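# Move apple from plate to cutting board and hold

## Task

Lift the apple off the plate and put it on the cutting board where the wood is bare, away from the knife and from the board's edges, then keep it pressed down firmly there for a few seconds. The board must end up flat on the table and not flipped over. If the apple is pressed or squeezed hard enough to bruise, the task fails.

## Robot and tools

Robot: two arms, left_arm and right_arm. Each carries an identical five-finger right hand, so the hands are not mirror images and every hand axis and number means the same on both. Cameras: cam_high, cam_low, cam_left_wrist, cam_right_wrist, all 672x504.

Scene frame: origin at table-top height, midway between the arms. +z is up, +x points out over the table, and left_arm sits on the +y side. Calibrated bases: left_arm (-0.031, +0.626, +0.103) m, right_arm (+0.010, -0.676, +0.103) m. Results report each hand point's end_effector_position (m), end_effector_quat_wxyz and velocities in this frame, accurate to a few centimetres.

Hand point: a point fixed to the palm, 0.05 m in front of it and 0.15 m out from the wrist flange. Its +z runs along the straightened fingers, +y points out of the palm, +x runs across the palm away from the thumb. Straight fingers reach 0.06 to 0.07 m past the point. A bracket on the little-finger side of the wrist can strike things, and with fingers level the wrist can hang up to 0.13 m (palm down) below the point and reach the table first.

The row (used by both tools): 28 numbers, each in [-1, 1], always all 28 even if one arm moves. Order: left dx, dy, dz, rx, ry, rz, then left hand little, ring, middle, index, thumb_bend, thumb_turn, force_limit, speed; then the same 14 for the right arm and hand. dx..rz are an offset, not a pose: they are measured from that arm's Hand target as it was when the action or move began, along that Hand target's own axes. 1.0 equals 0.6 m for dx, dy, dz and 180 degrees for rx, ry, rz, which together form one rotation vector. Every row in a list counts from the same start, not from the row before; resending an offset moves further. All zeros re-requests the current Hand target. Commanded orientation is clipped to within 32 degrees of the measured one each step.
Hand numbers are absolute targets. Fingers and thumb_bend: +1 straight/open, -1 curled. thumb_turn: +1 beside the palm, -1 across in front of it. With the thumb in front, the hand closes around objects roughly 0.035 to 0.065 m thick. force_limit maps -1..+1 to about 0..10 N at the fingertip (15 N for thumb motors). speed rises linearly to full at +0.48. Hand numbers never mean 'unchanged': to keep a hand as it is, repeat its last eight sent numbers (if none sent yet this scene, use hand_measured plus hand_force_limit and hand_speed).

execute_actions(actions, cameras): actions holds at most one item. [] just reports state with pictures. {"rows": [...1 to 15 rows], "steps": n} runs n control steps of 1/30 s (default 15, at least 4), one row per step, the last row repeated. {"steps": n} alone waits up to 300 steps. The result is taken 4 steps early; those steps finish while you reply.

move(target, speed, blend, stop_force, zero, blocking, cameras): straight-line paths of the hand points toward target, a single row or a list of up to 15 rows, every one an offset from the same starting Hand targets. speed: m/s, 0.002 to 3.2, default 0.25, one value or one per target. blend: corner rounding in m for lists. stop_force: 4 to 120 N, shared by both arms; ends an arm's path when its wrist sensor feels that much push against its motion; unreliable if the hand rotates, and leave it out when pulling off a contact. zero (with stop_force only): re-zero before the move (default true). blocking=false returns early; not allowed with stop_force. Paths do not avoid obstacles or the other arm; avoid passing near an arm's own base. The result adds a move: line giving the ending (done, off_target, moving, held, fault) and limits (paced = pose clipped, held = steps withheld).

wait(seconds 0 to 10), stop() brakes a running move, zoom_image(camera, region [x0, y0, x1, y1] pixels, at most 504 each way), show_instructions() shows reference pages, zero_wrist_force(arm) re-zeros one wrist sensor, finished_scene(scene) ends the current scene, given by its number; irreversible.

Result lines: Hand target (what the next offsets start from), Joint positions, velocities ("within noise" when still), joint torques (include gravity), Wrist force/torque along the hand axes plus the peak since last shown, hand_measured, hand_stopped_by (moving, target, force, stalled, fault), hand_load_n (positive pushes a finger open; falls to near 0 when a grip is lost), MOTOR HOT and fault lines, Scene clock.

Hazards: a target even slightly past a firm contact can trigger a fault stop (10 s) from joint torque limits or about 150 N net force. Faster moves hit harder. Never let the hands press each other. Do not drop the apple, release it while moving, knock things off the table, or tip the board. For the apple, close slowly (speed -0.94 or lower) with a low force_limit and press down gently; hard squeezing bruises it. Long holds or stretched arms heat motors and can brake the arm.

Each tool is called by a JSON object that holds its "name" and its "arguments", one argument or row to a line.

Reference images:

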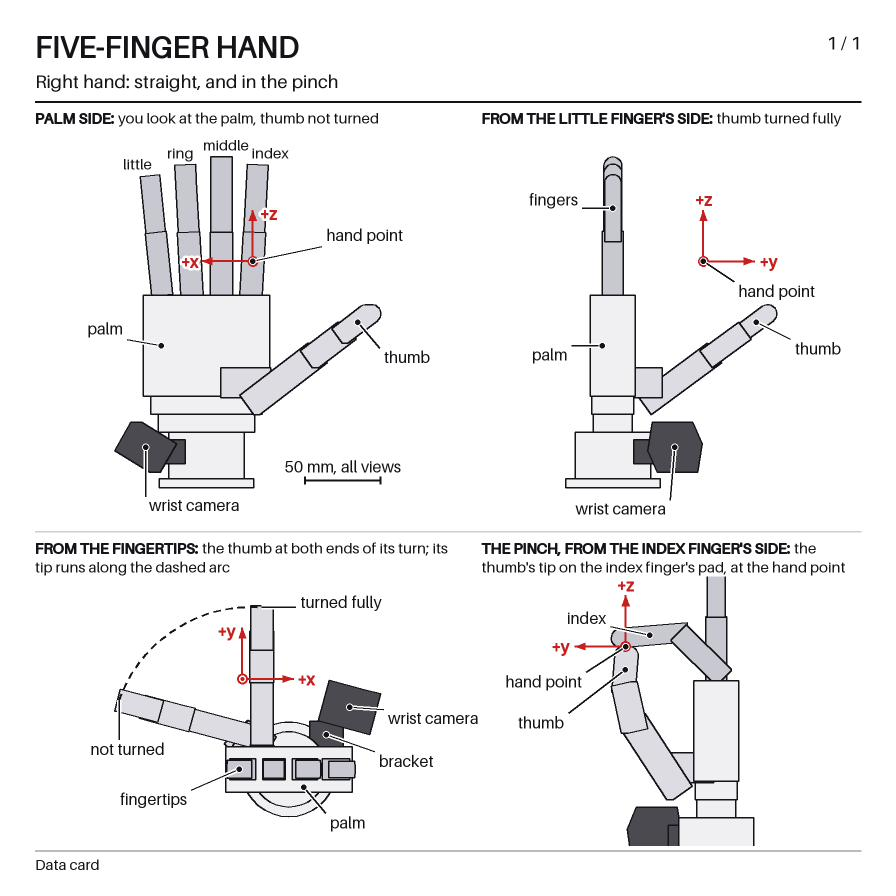

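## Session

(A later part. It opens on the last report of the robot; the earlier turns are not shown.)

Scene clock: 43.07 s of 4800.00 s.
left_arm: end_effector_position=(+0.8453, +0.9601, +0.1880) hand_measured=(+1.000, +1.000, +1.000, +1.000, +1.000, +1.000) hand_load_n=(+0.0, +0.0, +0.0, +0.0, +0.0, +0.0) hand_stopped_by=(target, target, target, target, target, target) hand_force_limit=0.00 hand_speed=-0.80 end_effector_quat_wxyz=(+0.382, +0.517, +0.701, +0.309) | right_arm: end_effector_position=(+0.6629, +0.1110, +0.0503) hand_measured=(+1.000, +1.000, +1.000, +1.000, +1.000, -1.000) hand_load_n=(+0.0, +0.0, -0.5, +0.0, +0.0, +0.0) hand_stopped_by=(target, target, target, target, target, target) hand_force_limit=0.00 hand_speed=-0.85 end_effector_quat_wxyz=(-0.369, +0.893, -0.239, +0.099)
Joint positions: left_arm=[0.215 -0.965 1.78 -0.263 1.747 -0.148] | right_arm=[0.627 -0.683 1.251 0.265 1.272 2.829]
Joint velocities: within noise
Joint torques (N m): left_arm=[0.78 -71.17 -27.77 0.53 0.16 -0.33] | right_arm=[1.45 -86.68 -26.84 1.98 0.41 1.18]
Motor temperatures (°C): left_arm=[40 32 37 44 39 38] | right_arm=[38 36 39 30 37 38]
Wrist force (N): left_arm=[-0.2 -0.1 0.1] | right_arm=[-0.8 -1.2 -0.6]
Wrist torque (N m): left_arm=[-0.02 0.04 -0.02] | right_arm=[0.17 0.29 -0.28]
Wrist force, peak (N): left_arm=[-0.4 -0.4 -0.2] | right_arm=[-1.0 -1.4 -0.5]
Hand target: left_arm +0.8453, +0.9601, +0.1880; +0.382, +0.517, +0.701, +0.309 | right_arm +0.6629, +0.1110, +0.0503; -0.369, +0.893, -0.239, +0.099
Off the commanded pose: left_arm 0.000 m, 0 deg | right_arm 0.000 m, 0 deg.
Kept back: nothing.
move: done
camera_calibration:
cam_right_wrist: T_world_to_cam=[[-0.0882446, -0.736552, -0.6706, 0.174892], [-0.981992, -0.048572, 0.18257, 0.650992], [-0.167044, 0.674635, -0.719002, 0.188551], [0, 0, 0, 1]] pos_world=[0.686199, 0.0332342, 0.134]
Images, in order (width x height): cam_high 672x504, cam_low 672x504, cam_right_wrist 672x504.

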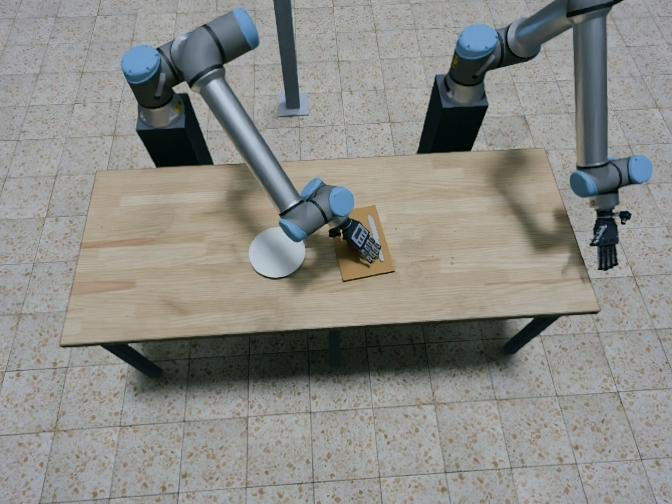

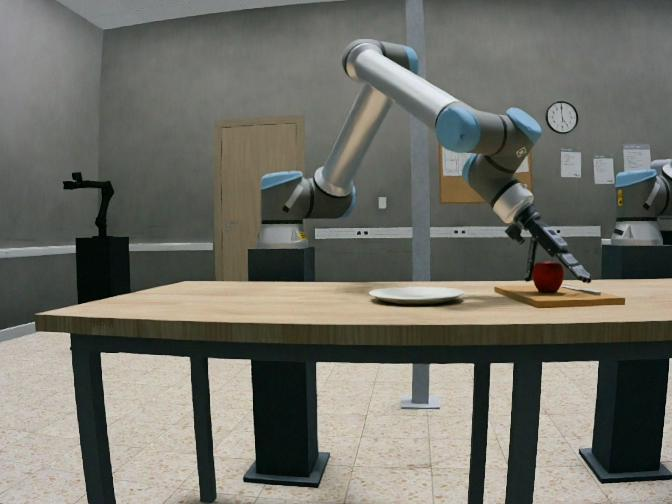

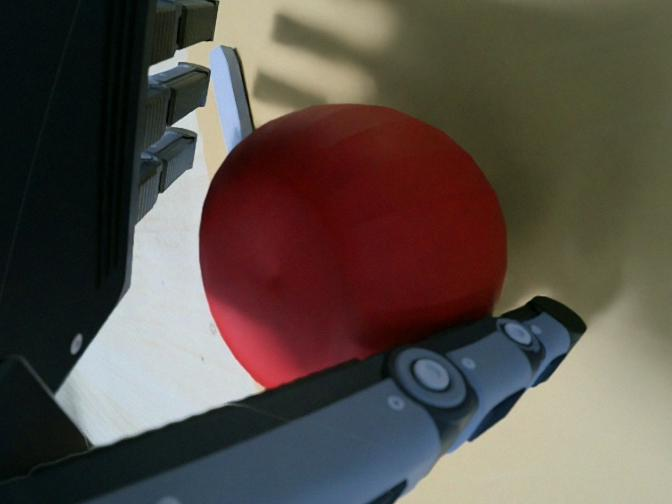

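{"name": "move", "arguments": {
  "target": [
    [0,0,0,0,0,0,1,1,1,1,1,1,0,-0.8,0,0.0048,-0.0142,0,0,0,1,1,1,1,1,-1,0.0,-0.85],
    [0,0,0,0,0,0,1,1,1,1,1,1,0,-0.8,0,-0.1437,-0.1627,0,0,0,1,1,1,1,1,-1,0.0,-0.85]
  ],
  "speed": [0.04,0.1],
  "cameras": ["cam_high","cam_low"]
}}

{"name": "zoom_image", "arguments": {
  "camera": "cam_high",
  "region": [310, 190, 410, 290]
}}

{"name": "zoom_image", "arguments": {
  "camera": "cam_low",
  "region": [440, 170, 640, 320]
}}

Scene clock: 45.13 s of 4800.00 s.
left_arm: end_effector_position=(+0.8453, +0.9601, +0.1880) hand_measured=(+1.000, +1.000, +1.000, +1.000, +1.000, +1.000) hand_load_n=(+0.0, +0.0, +0.0, +0.0, +0.0, +0.0) hand_stopped_by=(target, target, target, target, target, target) hand_force_limit=0.00 hand_speed=-0.80 end_effector_quat_wxyz=(+0.382, +0.517, +0.701, +0.309) | right_arm: end_effector_position=(+0.6590, +0.1041, +0.1805) hand_measured=(+1.000, +1.000, +1.000, +1.000, +1.000, -1.000) hand_load_n=(+0.0, +0.0, +0.0, +0.0, +0.0, +0.0) hand_stopped_by=(target, target, target, target, target, target) hand_force_limit=0.00 hand_speed=-0.85 end_effector_quat_wxyz=(-0.370, +0.892, -0.239, +0.099)
Joint positions: left_arm=[0.215 -0.965 1.78 -0.263 1.747 -0.148] | right_arm=[0.623 -0.801 1.217 0.418 1.269 2.826]
Joint velocities: within noise
Joint torques (N m): left_arm=[1.96 -72.44 -28.1 0.87 0.2 -0.14] | right_arm=[8.56 -80.32 -27.89 -0.54 0.21 0.9]
Motor temperatures (°C): left_arm=[40 32 37 44 39 38] | right_arm=[38 36 39 30 37 38]
Wrist force (N): left_arm=[-0.2 -0.1 -0.2] | right_arm=[-0.8 -0.9 -0.5]
Wrist torque (N m): left_arm=[-0.01 0.05 -0.01] | right_arm=[0.22 0.28 -0.28]
Wrist force, peak (N): left_arm=[-0.5 0.0 -0.3] | right_arm=[-0.6 -2.0 -1.7]
Hand target: left_arm +0.8453, +0.9601, +0.1880; +0.382, +0.517, +0.701, +0.309 | right_arm +0.6590, +0.1041, +0.1803; -0.369, +0.893, -0.239, +0.099
Off the commanded pose: left_arm 0.000 m, 0 deg | right_arm 0.000 m, 0 deg.
Kept back: nothing.
move: done
Images, in order (width x height): cam_high 672x504, cam_low 672x504.

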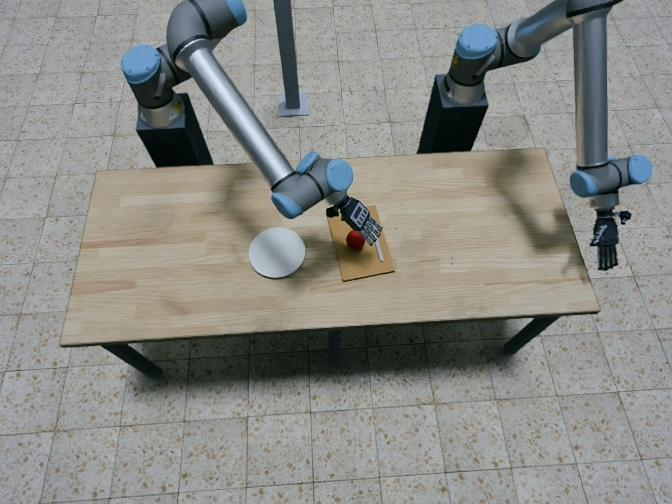

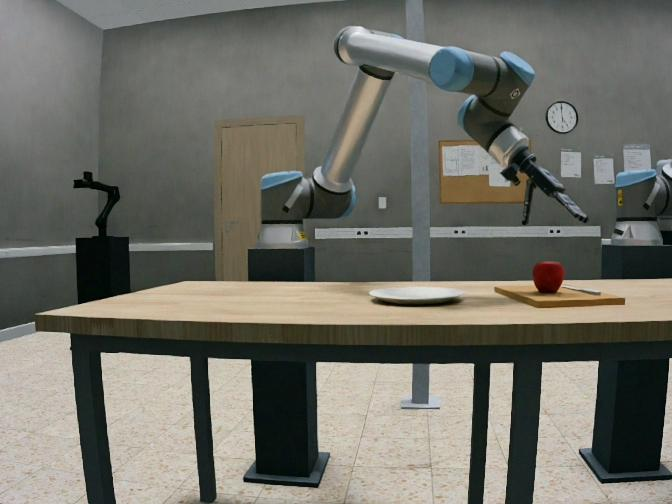

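Scaled by 5.040 from the camera's 672x504 image, which has a finer 960x720 frame.

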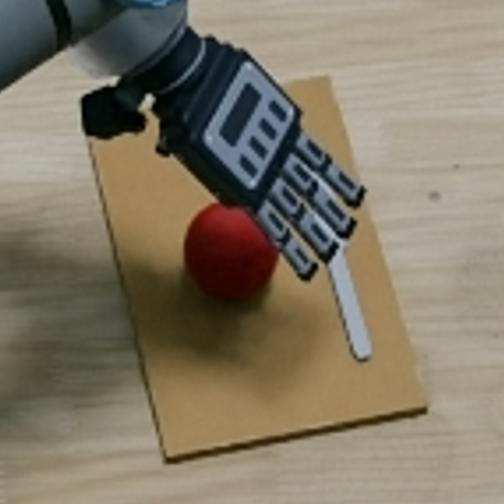

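Scaled by 2.520 from the camera's 672x504 image, which has a finer 960x720 frame.

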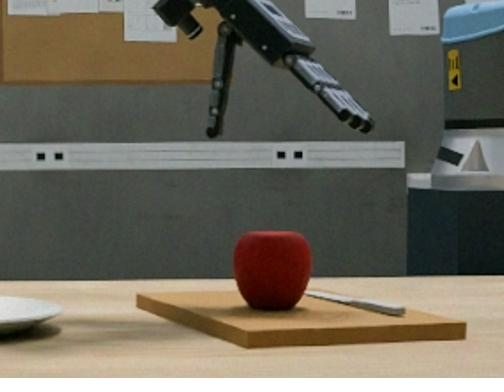

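Placed clear of the knife and edges.

{"name": "finished_scene", "arguments": {
  "scene": 2
}}

The scene is finished: the task was done.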